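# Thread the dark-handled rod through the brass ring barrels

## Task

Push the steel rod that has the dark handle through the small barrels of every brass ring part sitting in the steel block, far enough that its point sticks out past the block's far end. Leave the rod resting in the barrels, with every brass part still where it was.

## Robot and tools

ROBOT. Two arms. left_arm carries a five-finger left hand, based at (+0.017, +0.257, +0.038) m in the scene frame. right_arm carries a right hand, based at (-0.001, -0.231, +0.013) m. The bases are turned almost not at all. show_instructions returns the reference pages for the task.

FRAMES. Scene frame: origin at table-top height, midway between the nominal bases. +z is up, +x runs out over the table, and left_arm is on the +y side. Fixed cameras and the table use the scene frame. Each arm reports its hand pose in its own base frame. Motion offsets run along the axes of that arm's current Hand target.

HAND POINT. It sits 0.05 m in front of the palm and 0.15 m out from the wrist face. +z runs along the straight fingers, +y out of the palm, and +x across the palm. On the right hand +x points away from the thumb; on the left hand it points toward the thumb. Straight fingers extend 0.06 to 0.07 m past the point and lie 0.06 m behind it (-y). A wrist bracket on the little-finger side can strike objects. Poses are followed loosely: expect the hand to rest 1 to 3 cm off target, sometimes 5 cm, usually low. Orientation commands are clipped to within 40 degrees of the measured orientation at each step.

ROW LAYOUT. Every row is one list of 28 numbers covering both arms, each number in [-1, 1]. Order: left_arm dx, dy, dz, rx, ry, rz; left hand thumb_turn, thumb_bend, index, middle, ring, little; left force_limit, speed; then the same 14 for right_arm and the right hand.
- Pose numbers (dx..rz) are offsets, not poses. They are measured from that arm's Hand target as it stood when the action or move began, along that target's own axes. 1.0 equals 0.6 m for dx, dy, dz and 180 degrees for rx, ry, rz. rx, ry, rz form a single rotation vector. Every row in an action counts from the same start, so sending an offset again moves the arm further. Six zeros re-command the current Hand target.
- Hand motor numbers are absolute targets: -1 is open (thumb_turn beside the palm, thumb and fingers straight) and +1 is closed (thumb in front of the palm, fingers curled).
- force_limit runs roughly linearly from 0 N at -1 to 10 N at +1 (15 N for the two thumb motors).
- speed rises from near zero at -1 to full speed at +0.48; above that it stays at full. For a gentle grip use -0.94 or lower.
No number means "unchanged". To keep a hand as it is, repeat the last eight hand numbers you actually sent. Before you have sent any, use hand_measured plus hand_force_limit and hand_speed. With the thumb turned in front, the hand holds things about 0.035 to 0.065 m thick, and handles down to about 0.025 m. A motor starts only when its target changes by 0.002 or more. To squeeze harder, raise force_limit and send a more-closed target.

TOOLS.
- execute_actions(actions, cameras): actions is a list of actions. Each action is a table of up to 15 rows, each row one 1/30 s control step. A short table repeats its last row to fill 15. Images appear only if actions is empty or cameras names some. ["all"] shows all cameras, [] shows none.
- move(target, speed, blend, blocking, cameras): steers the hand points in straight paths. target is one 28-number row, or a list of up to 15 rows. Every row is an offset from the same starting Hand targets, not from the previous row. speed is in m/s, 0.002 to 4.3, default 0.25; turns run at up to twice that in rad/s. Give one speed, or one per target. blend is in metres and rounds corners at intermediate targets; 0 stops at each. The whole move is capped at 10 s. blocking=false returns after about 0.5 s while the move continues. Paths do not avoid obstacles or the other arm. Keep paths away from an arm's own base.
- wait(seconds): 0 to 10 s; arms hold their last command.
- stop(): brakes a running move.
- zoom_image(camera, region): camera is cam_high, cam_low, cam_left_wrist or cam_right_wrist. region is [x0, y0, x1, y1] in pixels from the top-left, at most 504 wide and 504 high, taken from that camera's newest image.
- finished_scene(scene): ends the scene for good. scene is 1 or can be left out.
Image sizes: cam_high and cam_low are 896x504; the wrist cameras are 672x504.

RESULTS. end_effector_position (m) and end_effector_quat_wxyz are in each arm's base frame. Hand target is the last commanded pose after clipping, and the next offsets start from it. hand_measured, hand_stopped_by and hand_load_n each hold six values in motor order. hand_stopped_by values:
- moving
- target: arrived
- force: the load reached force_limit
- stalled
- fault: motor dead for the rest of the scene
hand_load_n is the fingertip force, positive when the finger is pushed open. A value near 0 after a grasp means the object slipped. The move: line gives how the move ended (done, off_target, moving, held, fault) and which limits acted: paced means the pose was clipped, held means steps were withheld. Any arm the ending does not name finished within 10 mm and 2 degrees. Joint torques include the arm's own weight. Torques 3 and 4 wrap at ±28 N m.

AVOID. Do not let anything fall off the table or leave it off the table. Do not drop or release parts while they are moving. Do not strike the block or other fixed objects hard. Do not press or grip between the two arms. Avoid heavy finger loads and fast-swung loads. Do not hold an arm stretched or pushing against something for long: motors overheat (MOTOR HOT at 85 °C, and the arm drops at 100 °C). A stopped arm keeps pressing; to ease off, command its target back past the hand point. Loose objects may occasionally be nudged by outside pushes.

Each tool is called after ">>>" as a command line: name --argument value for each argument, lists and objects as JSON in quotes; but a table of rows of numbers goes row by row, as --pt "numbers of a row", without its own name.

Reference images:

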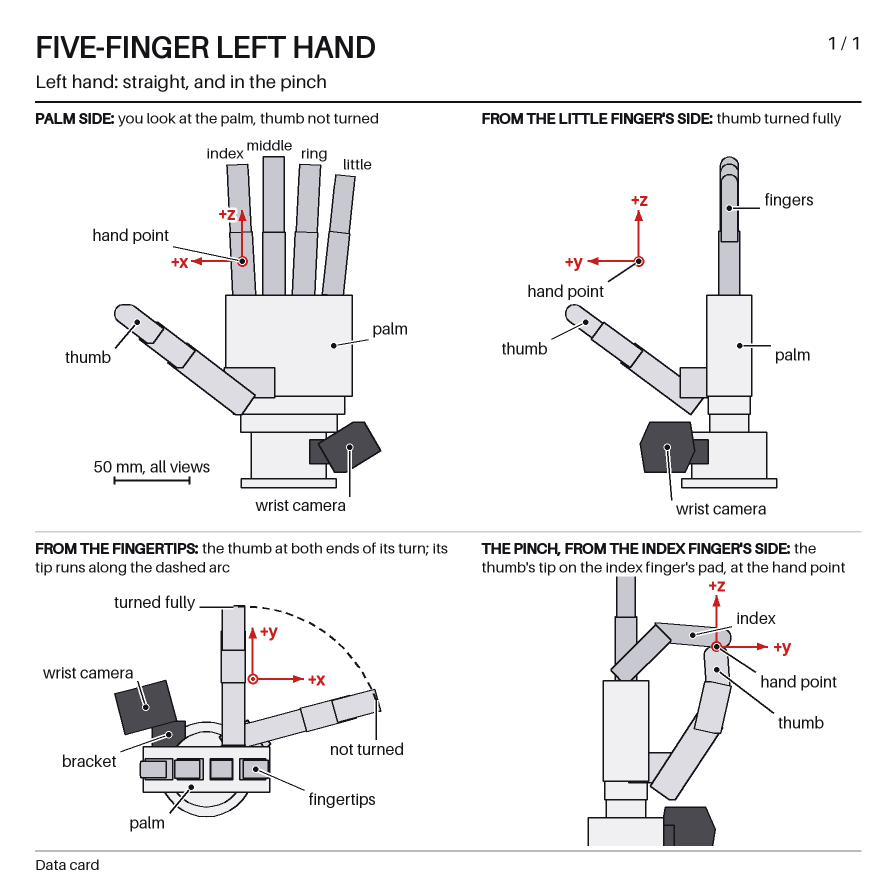

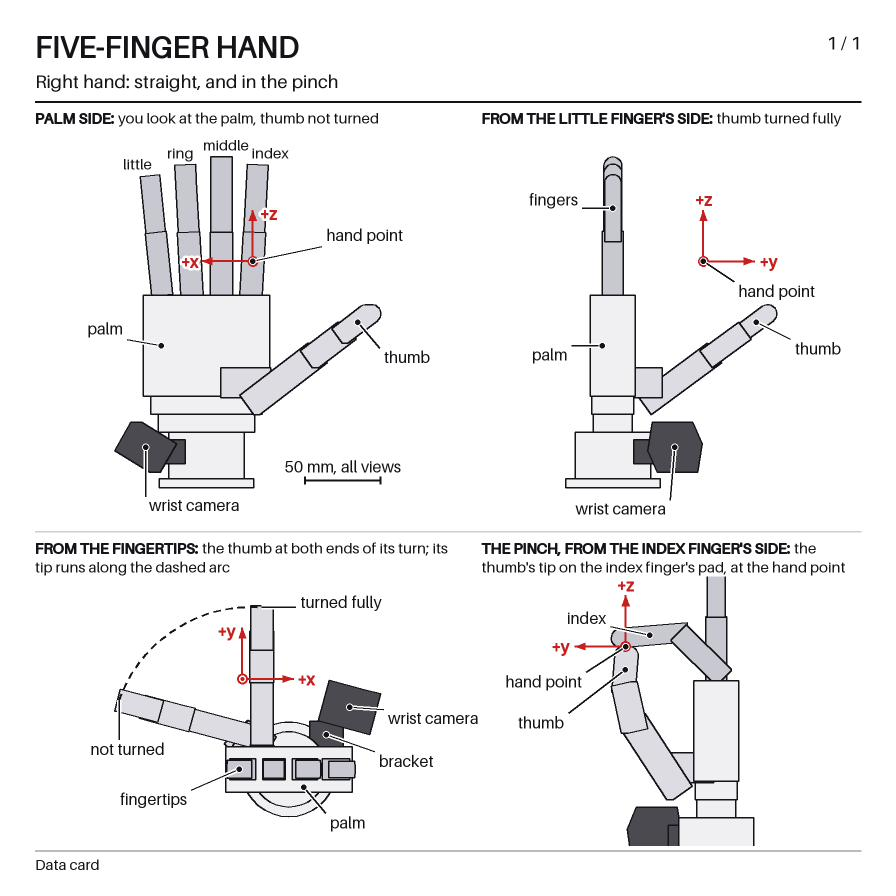

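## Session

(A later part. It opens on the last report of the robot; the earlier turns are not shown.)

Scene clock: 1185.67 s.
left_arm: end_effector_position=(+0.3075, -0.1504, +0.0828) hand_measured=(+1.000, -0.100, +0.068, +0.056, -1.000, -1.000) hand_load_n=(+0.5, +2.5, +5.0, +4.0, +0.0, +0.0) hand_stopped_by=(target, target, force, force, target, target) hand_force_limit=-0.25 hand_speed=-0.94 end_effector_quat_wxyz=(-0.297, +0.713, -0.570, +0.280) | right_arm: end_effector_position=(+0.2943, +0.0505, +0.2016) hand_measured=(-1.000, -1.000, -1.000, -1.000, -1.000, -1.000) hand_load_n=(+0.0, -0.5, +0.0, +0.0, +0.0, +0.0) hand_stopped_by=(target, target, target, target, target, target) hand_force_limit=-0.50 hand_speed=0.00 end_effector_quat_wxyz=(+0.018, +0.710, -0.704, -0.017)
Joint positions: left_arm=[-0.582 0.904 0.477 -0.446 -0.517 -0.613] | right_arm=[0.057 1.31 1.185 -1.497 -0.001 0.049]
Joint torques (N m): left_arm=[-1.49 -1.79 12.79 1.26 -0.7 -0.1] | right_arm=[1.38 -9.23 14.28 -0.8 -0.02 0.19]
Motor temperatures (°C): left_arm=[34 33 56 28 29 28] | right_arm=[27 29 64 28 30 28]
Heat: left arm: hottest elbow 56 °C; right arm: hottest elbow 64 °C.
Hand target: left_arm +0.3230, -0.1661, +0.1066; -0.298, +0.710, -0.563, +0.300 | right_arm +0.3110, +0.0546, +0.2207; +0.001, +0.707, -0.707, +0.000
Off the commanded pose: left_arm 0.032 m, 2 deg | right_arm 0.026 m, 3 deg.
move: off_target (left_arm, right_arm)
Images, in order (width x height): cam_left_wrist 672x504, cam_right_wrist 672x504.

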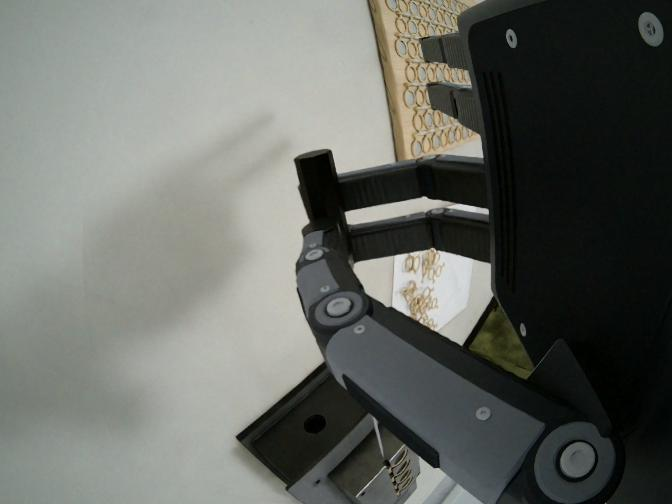

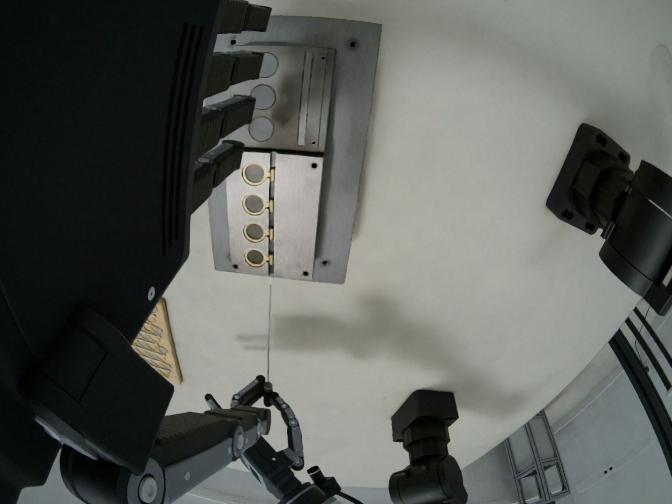

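>>> move --target '[0.0103,-0.0017,-0.0017,-0.0001,0.0018,-0.0021,1,-0.1,0.39,0.5,-1.0,-1.0,-0.25,-0.94,0,0,0,0,0,0,-1,-1,-1,-1,-1,-1,-0.5,0.0]' --speed 0.04 --cameras '["cam_right_wrist","cam_left_wrist"]'

>>> zoom_image --camera "cam_left_wrist" --region '[360, 430, 430, 500]'

>>> zoom_image --camera "cam_right_wrist" --region '[255, 255, 290, 290]'

Scene clock: 1195.37 s.
left_arm: end_effector_position=(+0.3085, -0.1558, +0.0847) hand_measured=(+1.000, -0.100, +0.068, +0.056, -1.000, -1.000) hand_load_n=(+0.5, +2.5, +4.5, +4.0, +0.0, +0.0) hand_stopped_by=(target, target, force, force, target, target) hand_force_limit=-0.25 hand_speed=-0.94 end_effector_quat_wxyz=(-0.295, +0.714, -0.568, +0.282) | right_arm: end_effector_position=(+0.2943, +0.0505, +0.2016) hand_measured=(-1.000, -1.000, -1.000, -1.000, -1.000, -1.000) hand_load_n=(+0.0, +0.0, +0.0, +0.0, +0.0, +0.0) hand_stopped_by=(target, target, target, target, target, target) hand_force_limit=-0.50 hand_speed=0.00 end_effector_quat_wxyz=(+0.018, +0.710, -0.704, -0.017)
Joint positions: left_arm=[-0.595 0.913 0.486 -0.449 -0.52 -0.629] | right_arm=[0.057 1.31 1.185 -1.497 -0.001 0.049]
Joint torques (N m): left_arm=[-1.14 -2.55 12.82 1.29 -0.71 -0.11] | right_arm=[1.32 -9.17 14.3 -0.8 -0.02 0.19]
Motor temperatures (°C): left_arm=[34 33 57 28 29 28] | right_arm=[27 29 64 28 30 28]
Heat: left arm: hottest elbow 57 °C; right arm: hottest elbow 64 °C.
Hand target: left_arm +0.3240, -0.1719, +0.1086; -0.295, +0.711, -0.562, +0.302 | right_arm +0.3110, +0.0546, +0.2207; +0.001, +0.707, -0.707, +0.000
Off the commanded pose: left_arm 0.033 m, 2 deg | right_arm 0.026 m, 3 deg.
move: off_target (left_arm, right_arm)
Images, in order (width x height): cam_left_wrist 672x504, cam_right_wrist 672x504.

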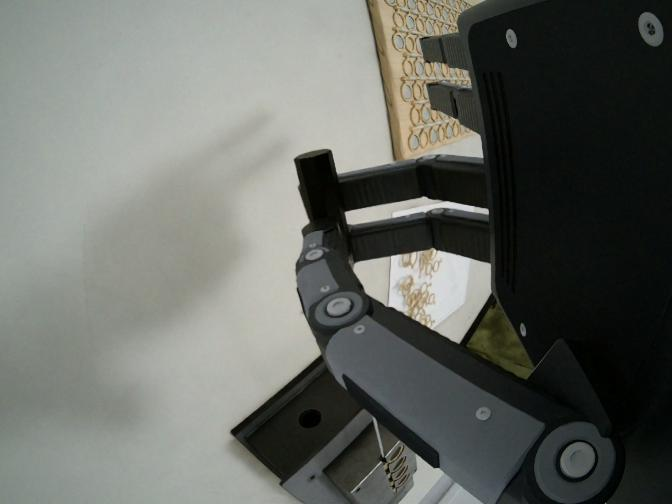

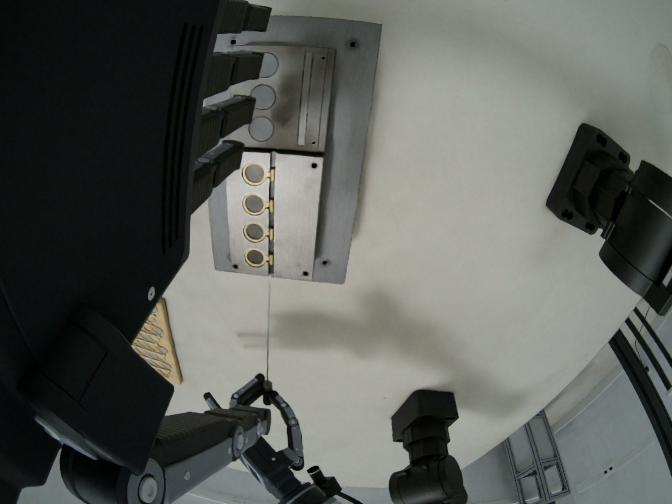

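Scaled by 7.200 from the camera's 672x504 image, which has a finer 960x720 frame.

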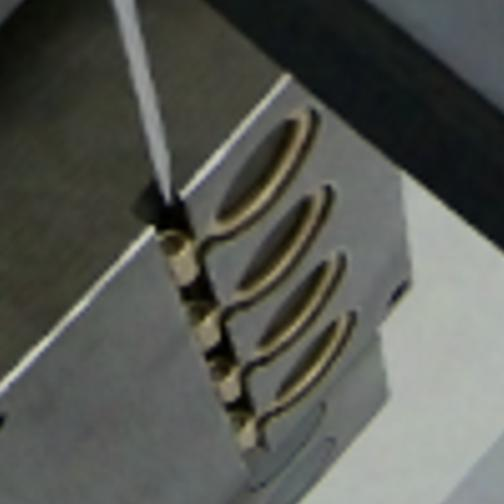

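Scaled by 14.400 from the camera's 672x504 image, which has a finer 960x720 frame.

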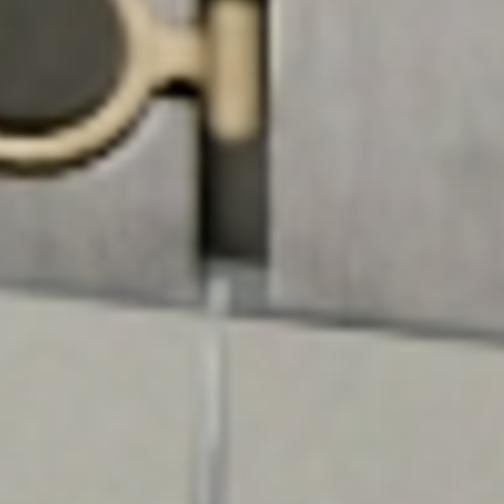

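>>> move --target '[0.0032,0.0013,0.0002,-0.0001,0.0010,0.0023,1,-0.1,0.39,0.5,-1.0,-1.0,-0.25,-0.94,0,0,0,0,0,0,-1,-1,-1,-1,-1,-1,-0.5,0.0]' --speed 0.04 --cameras '["cam_right_wrist","cam_left_wrist"]'

>>> zoom_image --camera "cam_left_wrist" --region '[360, 430, 430, 500]'

>>> zoom_image --camera "cam_right_wrist" --region '[255, 255, 290, 290]'

Scene clock: 1205.43 s.
left_arm: end_effector_position=(+0.3075, -0.1574, +0.0831) hand_measured=(+1.000, -0.100, +0.068, +0.056, -1.000, -1.000) hand_load_n=(+0.5, +2.5, +5.0, +4.0, +0.0, +0.0) hand_stopped_by=(target, target, force, force, target, target) hand_force_limit=-0.25 hand_speed=-0.94 end_effector_quat_wxyz=(-0.294, +0.713, -0.571, +0.281) | right_arm: end_effector_position=(+0.2943, +0.0505, +0.2016) hand_measured=(-1.000, -1.000, -1.000, -1.000, -1.000, -1.000) hand_load_n=(+0.0, +0.0, +0.0, +0.0, +0.0, +0.0) hand_stopped_by=(target, target, target, target, target, target) hand_force_limit=-0.50 hand_speed=0.00 end_effector_quat_wxyz=(+0.018, +0.710, -0.704, -0.017)
Joint positions: left_arm=[-0.6 0.918 0.486 -0.449 -0.521 -0.63] | right_arm=[0.057 1.31 1.185 -1.497 -0.001 0.049]
Joint torques (N m): left_arm=[-1.44 -2.08 12.86 1.35 -0.71 -0.1] | right_arm=[1.32 -9.23 14.3 -0.81 -0.02 0.19]
Motor temperatures (°C): left_arm=[34 33 56 28 30 28] | right_arm=[27 29 64 28 30 28]
Heat: left arm: hottest elbow 56 °C; right arm: hottest elbow 64 °C.
Hand target: left_arm +0.3240, -0.1740, +0.1081; -0.295, +0.709, -0.565, +0.302 | right_arm +0.3110, +0.0546, +0.2207; +0.001, +0.707, -0.707, +0.000
Off the commanded pose: left_arm 0.034 m, 3 deg | right_arm 0.026 m, 3 deg.
move: off_target (left_arm, right_arm)
Images, in order (width x height): cam_left_wrist 672x504, cam_right_wrist 672x504.

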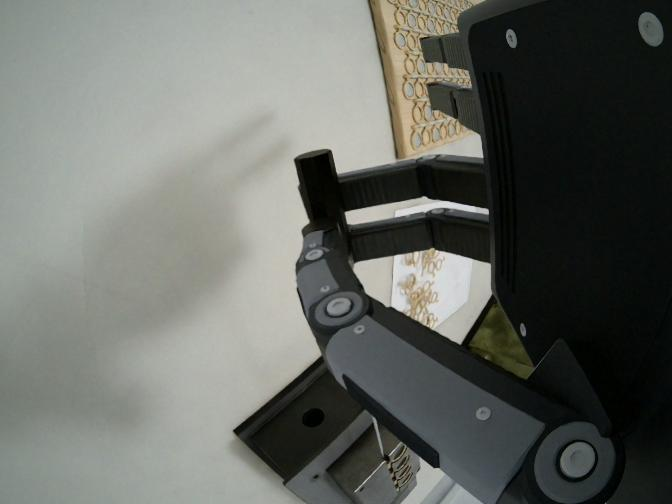

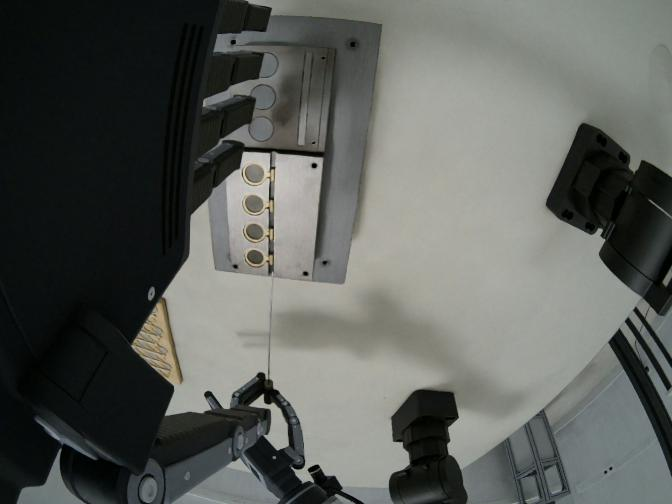

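Scaled by 7.200 from the camera's 672x504 image, which has a finer 960x720 frame.

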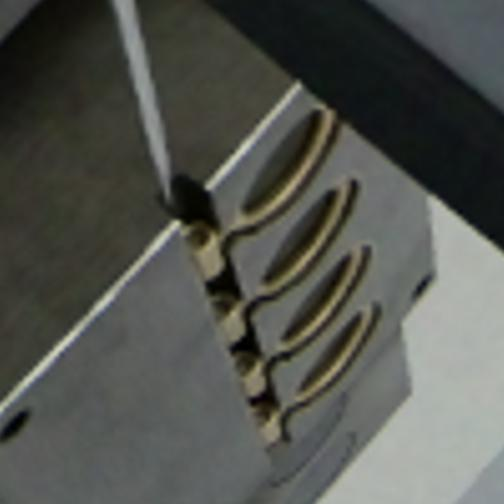

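Scaled by 14.400 from the camera's 672x504 image, which has a finer 960x720 frame.

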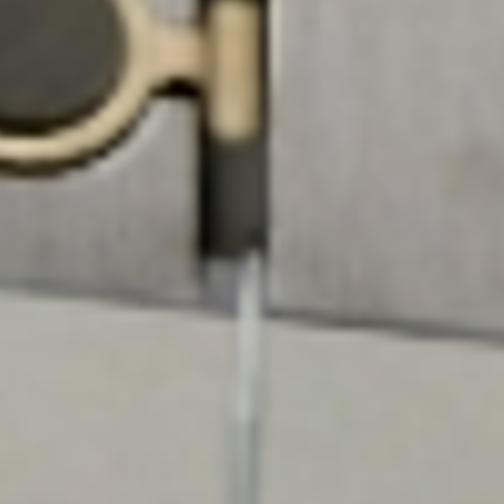

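>>> move --target '[0.0075,0,-0.0010,0.0002,-0.0018,0,1,-0.1,0.39,0.5,-1.0,-1.0,-0.25,-0.94,0,0,0,0,0,0,-1,-1,-1,-1,-1,-1,-0.5,0.0]' --speed 0.04 --cameras '["cam_right_wrist","cam_left_wrist"]'

>>> zoom_image --camera "cam_left_wrist" --region '[360, 430, 430, 500]'

>>> zoom_image --camera "cam_right_wrist" --region '[255, 255, 290, 290]'

Scene clock: 1217.17 s.
left_arm: end_effector_position=(+0.3091, -0.1620, +0.0851) hand_measured=(+1.000, -0.100, +0.068, +0.056, -1.000, -1.000) hand_load_n=(+0.5, +2.5, +5.0, +4.0, +0.0, +0.0) hand_stopped_by=(target, target, force, force, target, target) hand_force_limit=-0.25 hand_speed=-0.94 end_effector_quat_wxyz=(-0.297, +0.712, -0.570, +0.281) | right_arm: end_effector_position=(+0.2943, +0.0505, +0.2016) hand_measured=(-1.000, -1.000, -1.000, -1.000, -1.000, -1.000) hand_load_n=(+0.0, +0.0, +0.0, +0.0, +0.0, +0.0) hand_stopped_by=(target, target, target, target, target, target) hand_force_limit=-0.50 hand_speed=0.00 end_effector_quat_wxyz=(+0.018, +0.710, -0.704, -0.017)
Joint positions: left_arm=[-0.617 0.931 0.498 -0.454 -0.537 -0.642] | right_arm=[0.057 1.31 1.185 -1.497 -0.001 0.049]
Joint torques (N m): left_arm=[-1.08 -2.43 12.83 1.2 -0.77 -0.16] | right_arm=[1.38 -9.23 14.3 -0.81 -0.02 0.19]
Motor temperatures (°C): left_arm=[34 33 55 28 30 28] | right_arm=[27 29 64 28 30 28]
Heat: left arm: hottest elbow 55 °C; right arm: hottest elbow 64 °C.
Hand target: left_arm +0.3243, -0.1785, +0.1089; -0.297, +0.709, -0.564, +0.301 | right_arm +0.3110, +0.0546, +0.2207; +0.001, +0.707, -0.707, +0.000
Off the commanded pose: left_arm 0.033 m, 2 deg | right_arm 0.026 m, 3 deg.
move: off_target (left_arm, right_arm)
Images, in order (width x height): cam_left_wrist 672x504, cam_right_wrist 672x504.

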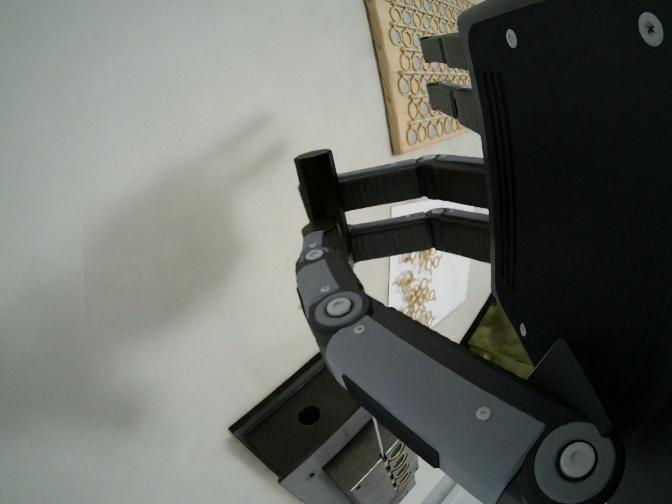

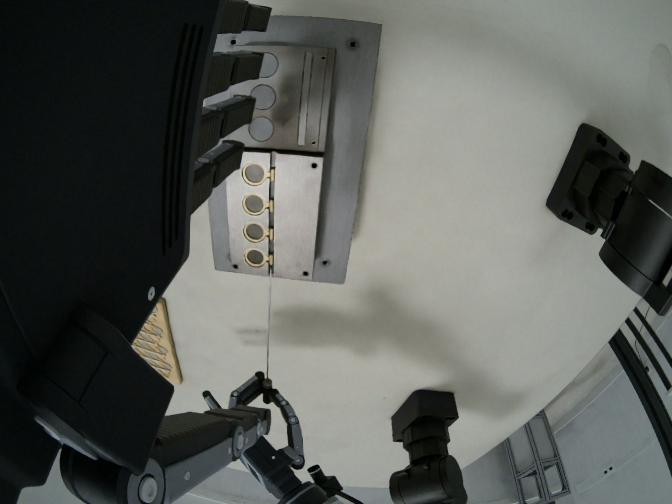

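Scaled by 7.200 from the camera's 672x504 image, which has a finer 960x720 frame.

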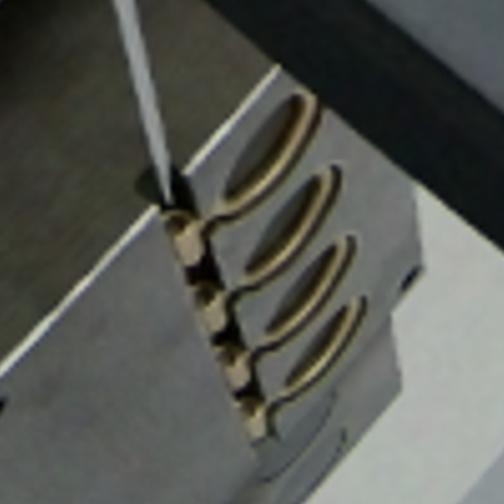

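Scaled by 14.400 from the camera's 672x504 image, which has a finer 960x720 frame.

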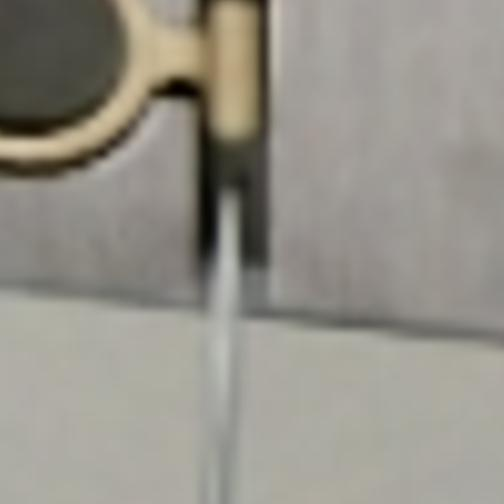

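>>> move --target '[0.0117,0.0002,-0.0003,0,0,0,1,-0.1,0.39,0.5,-1.0,-1.0,-0.25,-0.94,0,0,0,0,0,0,-1,-1,-1,-1,-1,-1,-0.5,0.0]' --speed 0.04 --cameras '["cam_right_wrist","cam_left_wrist"]'

>>> zoom_image --camera "cam_left_wrist" --region '[360, 430, 430, 500]'

>>> zoom_image --camera "cam_right_wrist" --region '[255, 245, 290, 280]'

Scene clock: 1226.93 s.
left_arm: end_effector_position=(+0.3105, -0.1685, +0.0861) hand_measured=(+1.000, -0.100, +0.068, +0.056, -1.000, -1.000) hand_load_n=(+0.5, +2.5, +5.0, +4.0, -0.5, +0.0) hand_stopped_by=(target, target, force, force, target, target) hand_force_limit=-0.25 hand_speed=-0.94 end_effector_quat_wxyz=(-0.298, +0.712, -0.570, +0.281) | right_arm: end_effector_position=(+0.2943, +0.0505, +0.2016) hand_measured=(-1.000, -1.000, -1.000, -1.000, -1.000, -1.000) hand_load_n=(+0.0, +0.0, +0.0, +0.0, +0.0, +0.0) hand_stopped_by=(target, target, target, target, target, target) hand_force_limit=-0.50 hand_speed=0.00 end_effector_quat_wxyz=(+0.018, +0.710, -0.704, -0.017)
Joint positions: left_arm=[-0.636 0.949 0.511 -0.457 -0.55 -0.658] | right_arm=[0.057 1.31 1.185 -1.497 -0.001 0.049]
Joint torques (N m): left_arm=[-0.67 -2.26 12.72 1.17 -0.76 -0.18] | right_arm=[1.32 -9.23 14.3 -0.8 -0.02 0.19]
Motor temperatures (°C): left_arm=[34 33 55 28 30 28] | right_arm=[27 29 64 28 30 28]
Heat: left arm: hottest elbow 55 °C; right arm: hottest elbow 64 °C.
Hand target: left_arm +0.3254, -0.1853, +0.1095; -0.297, +0.709, -0.564, +0.300 | right_arm +0.3110, +0.0546, +0.2207; +0.001, +0.707, -0.707, +0.000
Off the commanded pose: left_arm 0.033 m, 2 deg | right_arm 0.026 m, 3 deg.
move: off_target (left_arm, right_arm)
Images, in order (width x height): cam_left_wrist 672x504, cam_right_wrist 672x504.

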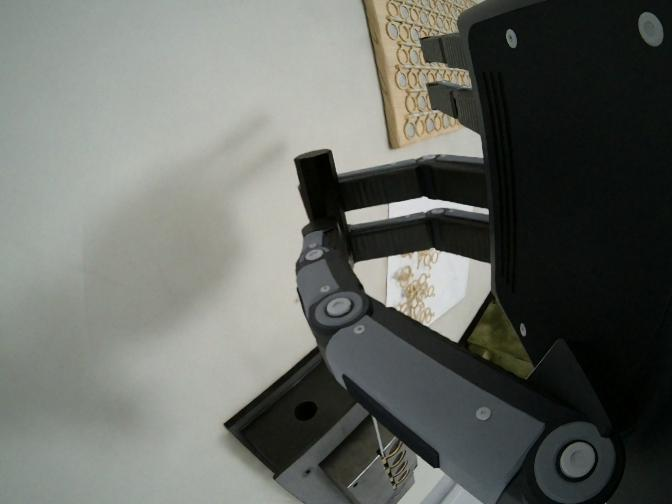

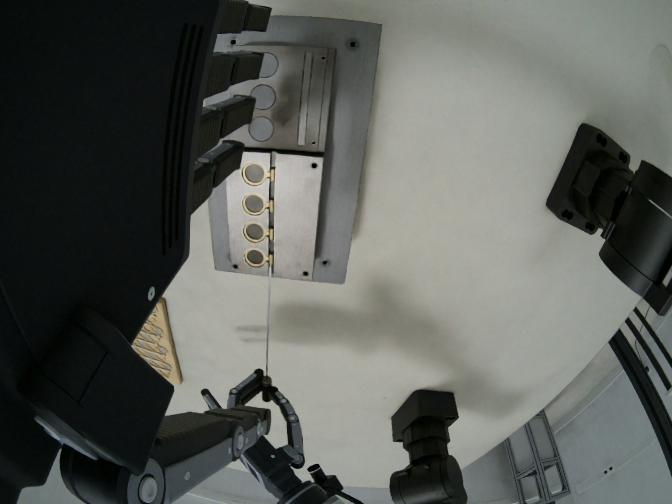

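Scaled by 7.200 from the camera's 672x504 image, which has a finer 960x720 frame.

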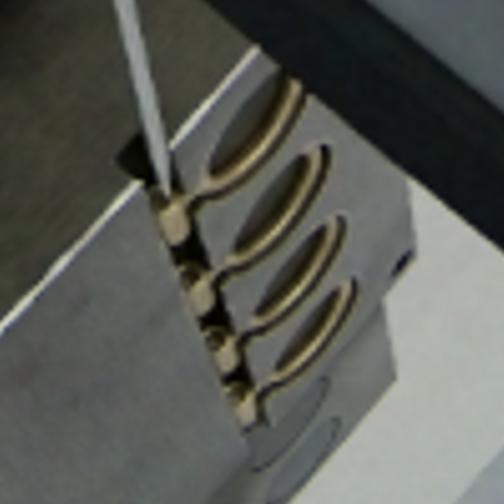

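Scaled by 14.400 from the camera's 672x504 image, which has a finer 960x720 frame.

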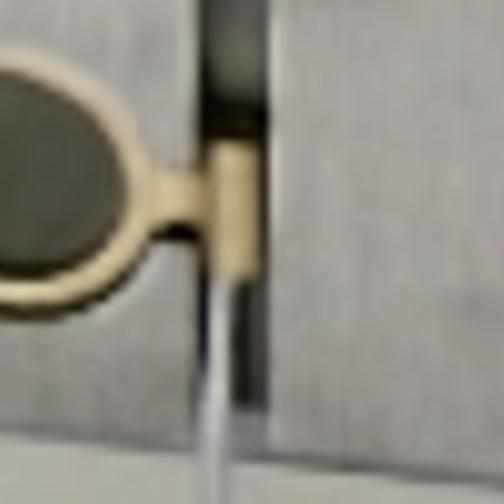

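>>> move --target '[0.0130,0.0027,0.0005,0,0,0,1,-0.1,0.39,0.5,-1.0,-1.0,-0.25,-0.94,0,0,0,0,0,0,-1,-1,-1,-1,-1,-1,-0.5,0.0]' --speed 0.04 --cameras '["cam_right_wrist","cam_left_wrist"]'

>>> zoom_image --camera "cam_left_wrist" --region '[360, 430, 430, 500]'

>>> zoom_image --camera "cam_right_wrist" --region '[255, 245, 290, 280]'

Scene clock: 1236.30 s.
left_arm: end_effector_position=(+0.3112, -0.1759, +0.0856) hand_measured=(+1.000, -0.100, +0.068, +0.056, -1.000, -1.000) hand_load_n=(+0.5, +2.0, +5.0, +4.0, +0.0, +0.0) hand_stopped_by=(target, target, force, force, target, target) hand_force_limit=-0.25 hand_speed=-0.94 end_effector_quat_wxyz=(-0.298, +0.712, -0.571, +0.280) | right_arm: end_effector_position=(+0.2943, +0.0505, +0.2016) hand_measured=(-1.000, -1.000, -1.000, -1.000, -1.000, -1.000) hand_load_n=(+0.0, +0.0, +0.0, +0.0, +0.0, +0.0) hand_stopped_by=(target, target, target, target, target, target) hand_force_limit=-0.50 hand_speed=0.00 end_effector_quat_wxyz=(+0.018, +0.710, -0.704, -0.017)
Joint positions: left_arm=[-0.658 0.97 0.523 -0.459 -0.564 -0.678] | right_arm=[0.057 1.31 1.185 -1.497 -0.001 0.049]
Joint torques (N m): left_arm=[-0.91 -2.84 12.62 1.28 -0.78 -0.12] | right_arm=[1.32 -9.23 14.3 -0.8 -0.02 0.19]
Motor temperatures (°C): left_arm=[34 33 57 28 30 28] | right_arm=[27 29 65 28 30 28]
Heat: left arm: hottest elbow 57 °C; right arm: hottest elbow 65 °C.
Hand target: left_arm +0.3260, -0.1933, +0.1088; -0.297, +0.709, -0.564, +0.300 | right_arm +0.3110, +0.0546, +0.2207; +0.001, +0.707, -0.707, +0.000
Off the commanded pose: left_arm 0.033 m, 2 deg | right_arm 0.026 m, 3 deg.
move: off_target (left_arm, right_arm)
Images, in order (width x height): cam_left_wrist 672x504, cam_right_wrist 672x504.

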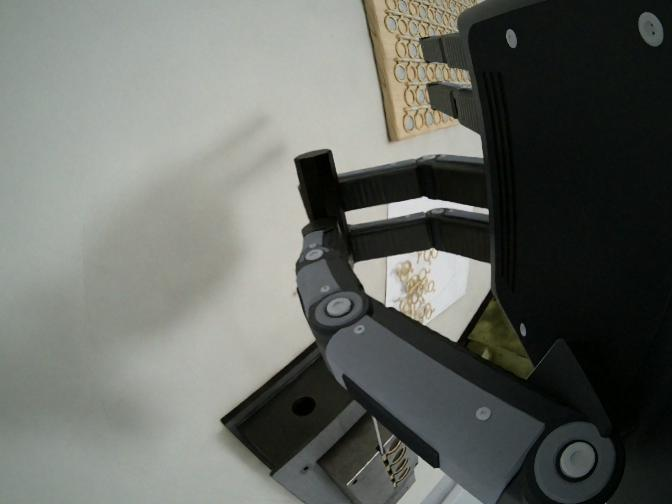

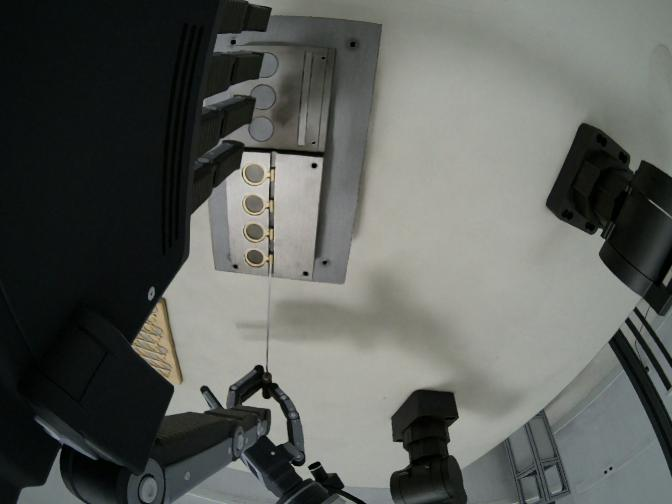

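Scaled by 7.200 from the camera's 672x504 image, which has a finer 960x720 frame.

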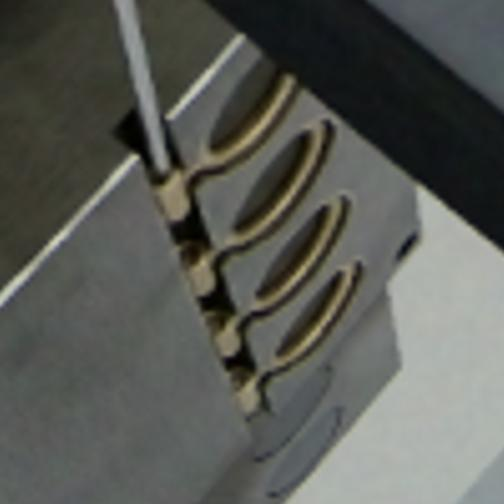

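Scaled by 14.400 from the camera's 672x504 image, which has a finer 960x720 frame.

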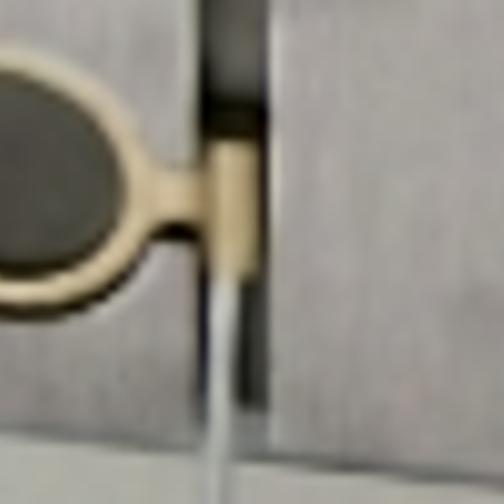

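>>> move --target '[0.0132,0.0017,0.0007,0,0,0,1,-0.1,0.39,0.5,-1.0,-1.0,-0.25,-0.94,0,0,0,0,0,0,-1,-1,-1,-1,-1,-1,-0.5,0.0]' --speed 0.04 --cameras '["cam_right_wrist","cam_left_wrist"]'

>>> zoom_image --camera "cam_left_wrist" --region '[360, 430, 430, 500]'

>>> zoom_image --camera "cam_right_wrist" --region '[250, 215, 295, 275]'

Scene clock: 1245.67 s.
left_arm: end_effector_position=(+0.3126, -0.1835, +0.0855) hand_measured=(+1.000, -0.100, +0.068, +0.056, -1.000, -1.000) hand_load_n=(+0.0, +2.5, +5.0, +4.0, +0.0, +0.0) hand_stopped_by=(target, target, force, force, target, target) hand_force_limit=-0.25 hand_speed=-0.94 end_effector_quat_wxyz=(-0.298, +0.711, -0.571, +0.281) | right_arm: end_effector_position=(+0.2943, +0.0505, +0.2016) hand_measured=(-1.000, -1.000, -1.000, -1.000, -1.000, -1.000) hand_load_n=(+0.0, +0.0, +0.0, +0.0, +0.0, +0.0) hand_stopped_by=(target, target, target, target, target, target) hand_force_limit=-0.50 hand_speed=0.00 end_effector_quat_wxyz=(+0.018, +0.710, -0.704, -0.017)
Joint positions: left_arm=[-0.678 0.992 0.536 -0.459 -0.576 -0.695] | right_arm=[0.057 1.31 1.185 -1.497 -0.001 0.049]
Joint torques (N m): left_arm=[-0.67 -3.08 12.57 1.18 -0.8 -0.15] | right_arm=[1.32 -9.17 14.3 -0.8 -0.02 0.19]
Motor temperatures (°C): left_arm=[34 33 59 28 30 28] | right_arm=[27 29 65 28 30 28]
Heat: left arm: hottest elbow 59 °C; right arm: hottest elbow 65 °C.
Hand target: left_arm +0.3272, -0.2012, +0.1085; -0.297, +0.709, -0.564, +0.300 | right_arm +0.3110, +0.0546, +0.2207; +0.001, +0.707, -0.707, +0.000
Off the commanded pose: left_arm 0.032 m, 2 deg | right_arm 0.026 m, 3 deg.
move: off_target (left_arm, right_arm)
Images, in order (width x height): cam_left_wrist 672x504, cam_right_wrist 672x504.

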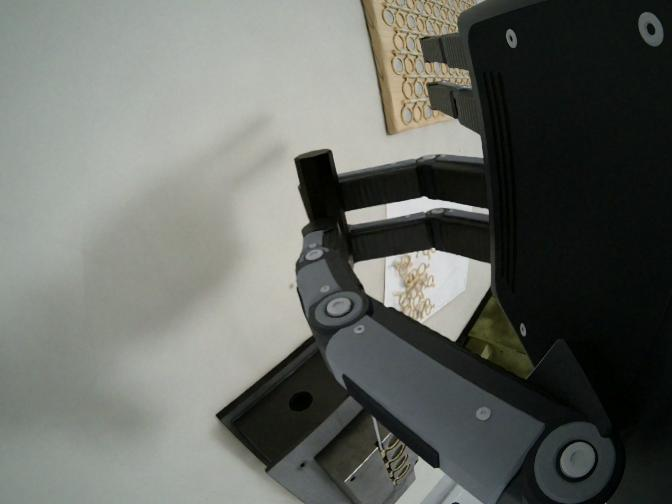

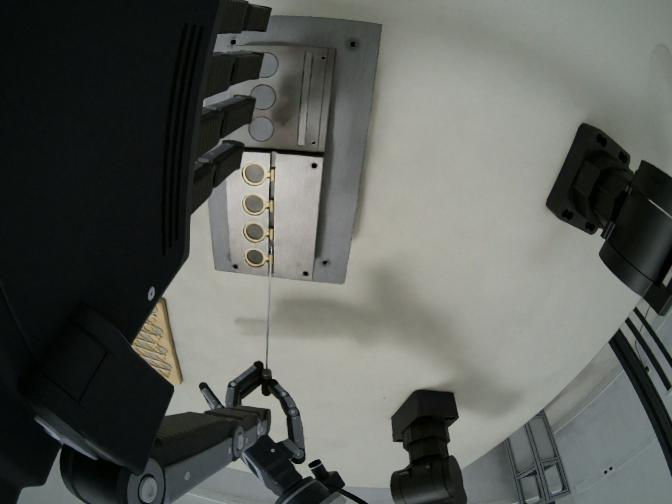

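Scaled by 7.200 from the camera's 672x504 image, which has a finer 960x720 frame.

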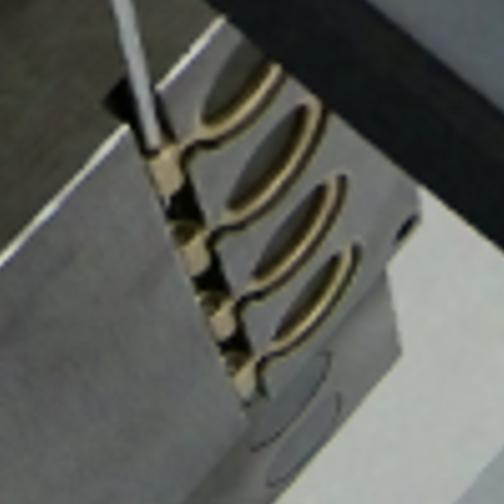

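Scaled by 8.400 from the camera's 672x504 image, which has a finer 960x720 frame.

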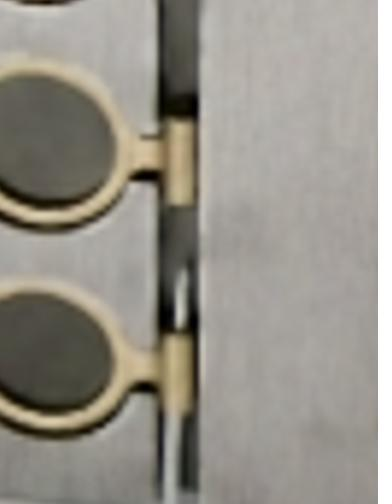

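>>> move --target '[0.0132,0.0017,0.0007,0,0,0,1,-0.1,0.39,0.5,-1.0,-1.0,-0.25,-0.94,0,0,0,0,0,0,-1,-1,-1,-1,-1,-1,-0.5,0.0]' --speed 0.04 --cameras '["cam_right_wrist","cam_left_wrist"]'

>>> zoom_image --camera "cam_right_wrist" --region '[250, 205, 295, 275]'

Scene clock: 1249.73 s.
left_arm: end_effector_position=(+0.3139, -0.1909, +0.0857) hand_measured=(+1.000, -0.100, +0.068, +0.056, -1.000, -1.000) hand_load_n=(+0.0, +2.5, +4.5, +4.5, +0.0, +0.0) hand_stopped_by=(target, target, force, force, target, target) hand_force_limit=-0.25 hand_speed=-0.94 end_effector_quat_wxyz=(-0.298, +0.711, -0.571, +0.281) | right_arm: end_effector_position=(+0.2943, +0.0505, +0.2016) hand_measured=(-1.000, -1.000, -1.000, -1.000, -1.000, -1.000) hand_load_n=(+0.0, +0.0, +0.0, +0.0, +0.0, +0.0) hand_stopped_by=(target, target, target, target, target, target) hand_force_limit=-0.50 hand_speed=0.00 end_effector_quat_wxyz=(+0.018, +0.710, -0.704, -0.017)
Joint positions: left_arm=[-0.697 1.013 0.549 -0.461 -0.588 -0.713] | right_arm=[0.057 1.31 1.185 -1.497 -0.001 0.049]
Joint torques (N m): left_arm=[-0.91 -3.08 12.6 1.16 -0.86 -0.13] | right_arm=[1.32 -9.17 14.28 -0.8 -0.02 0.18]
Motor temperatures (°C): left_arm=[34 33 59 28 30 28] | right_arm=[27 29 65 28 30 28]
Heat: left arm: hottest elbow 59 °C; right arm: hottest elbow 65 °C.
Hand target: left_arm +0.3284, -0.2092, +0.1083; -0.297, +0.710, -0.564, +0.301 | right_arm +0.3110, +0.0546, +0.2207; +0.001, +0.707, -0.707, +0.000
Off the commanded pose: left_arm 0.032 m, 2 deg | right_arm 0.026 m, 3 deg.
move: off_target (left_arm, right_arm)
Images, in order (width x height): cam_left_wrist 672x504, cam_right_wrist 672x504.

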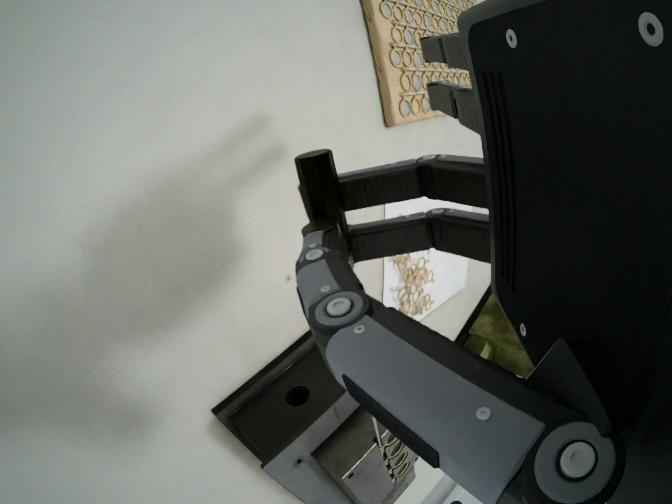

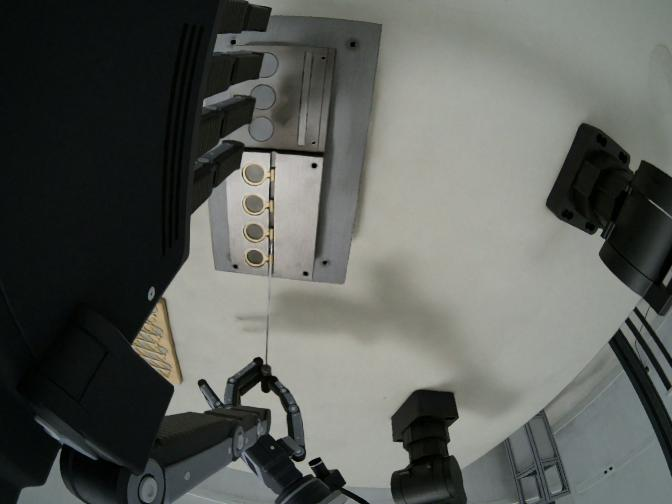

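Scaled by 7.200 from the camera's 672x504 image, which has a finer 960x720 frame.

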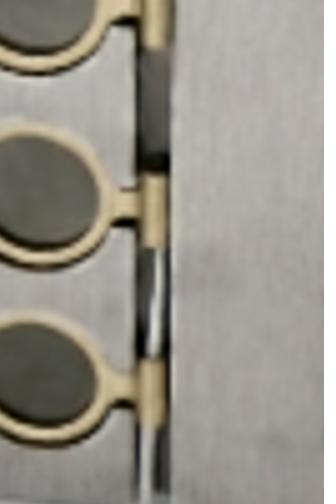

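>>> move --target '[0.0132,0.0019,0.0005,0,0,0,1,-0.1,0.39,0.5,-1.0,-1.0,-0.25,-0.94,0,0,0,0,0,0,-1,-1,-1,-1,-1,-1,-0.5,0.0]' --speed 0.04 --cameras '["cam_right_wrist","cam_left_wrist"]'

>>> zoom_image --camera "cam_right_wrist" --region '[250, 205, 295, 275]'

Scene clock: 1254.07 s.
left_arm: end_effector_position=(+0.3150, -0.1980, +0.0853) hand_measured=(+1.000, -0.100, +0.068, +0.056, -1.000, -1.000) hand_load_n=(+0.0, +2.0, +4.0, +5.0, +0.0, +0.0) hand_stopped_by=(target, target, force, force, target, target) hand_force_limit=-0.25 hand_speed=-0.94 end_effector_quat_wxyz=(-0.299, +0.711, -0.571, +0.280) | right_arm: end_effector_position=(+0.2943, +0.0505, +0.2016) hand_measured=(-1.000, -1.000, -1.000, -1.000, -1.000, -1.000) hand_load_n=(+0.0, +0.0, +0.0, +0.0, +0.0, +0.0) hand_stopped_by=(target, target, target, target, target, target) hand_force_limit=-0.50 hand_speed=0.00 end_effector_quat_wxyz=(+0.018, +0.710, -0.704, -0.017)
Joint positions: left_arm=[-0.716 1.035 0.562 -0.463 -0.6 -0.73] | right_arm=[0.057 1.31 1.185 -1.497 -0.001 0.049]
Joint torques (N m): left_arm=[-1.14 -3.66 12.72 1.14 -0.8 -0.15] | right_arm=[1.32 -9.23 14.28 -0.8 -0.02 0.19]
Motor temperatures (°C): left_arm=[34 33 58 28 30 28] | right_arm=[27 29 65 28 30 28]
Heat: left arm: hottest elbow 58 °C; right arm: hottest elbow 65 °C.
Hand target: left_arm +0.3293, -0.2171, +0.1079; -0.297, +0.709, -0.564, +0.301 | right_arm +0.3110, +0.0546, +0.2207; +0.001, +0.707, -0.707, +0.000
Off the commanded pose: left_arm 0.033 m, 3 deg | right_arm 0.026 m, 3 deg.
move: off_target (left_arm, right_arm)
Images, in order (width x height): cam_left_wrist 672x504, cam_right_wrist 672x504.

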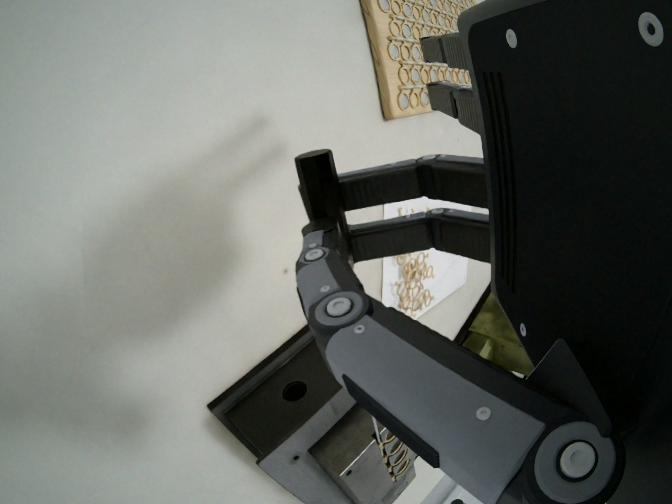

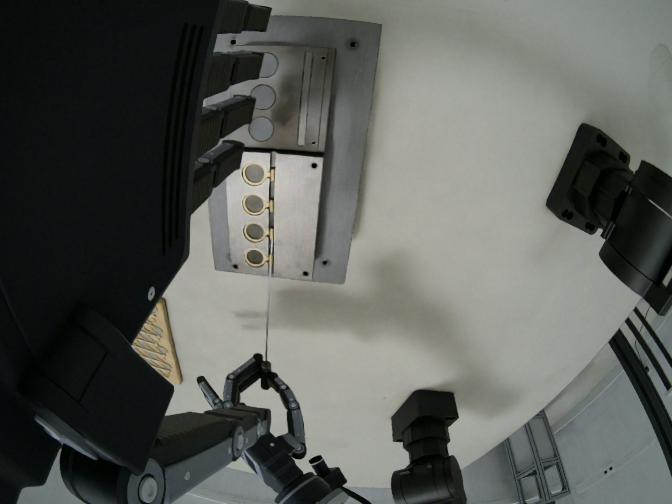

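Scaled by 7.200 from the camera's 672x504 image, which has a finer 960x720 frame.

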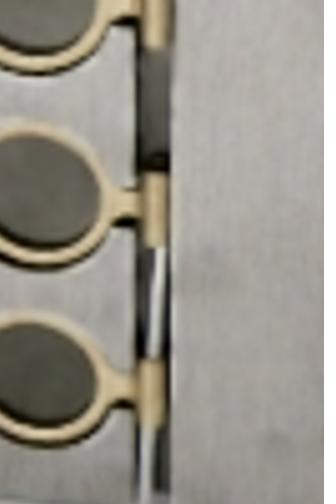

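>>> zoom_image --camera "cam_right_wrist" --region '[220, 140, 320, 400]'

>>> zoom_image --camera "cam_left_wrist" --region '[360, 400, 430, 490]'

Scaled by 1.938 from the camera's 672x504 image, which has a finer 960x720 frame.

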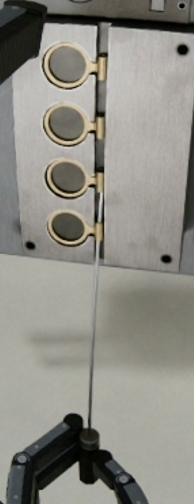

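Scaled by 5.600 from the camera's 672x504 image, which has a finer 960x720 frame.

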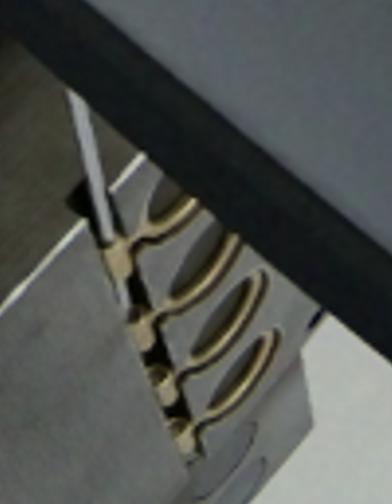

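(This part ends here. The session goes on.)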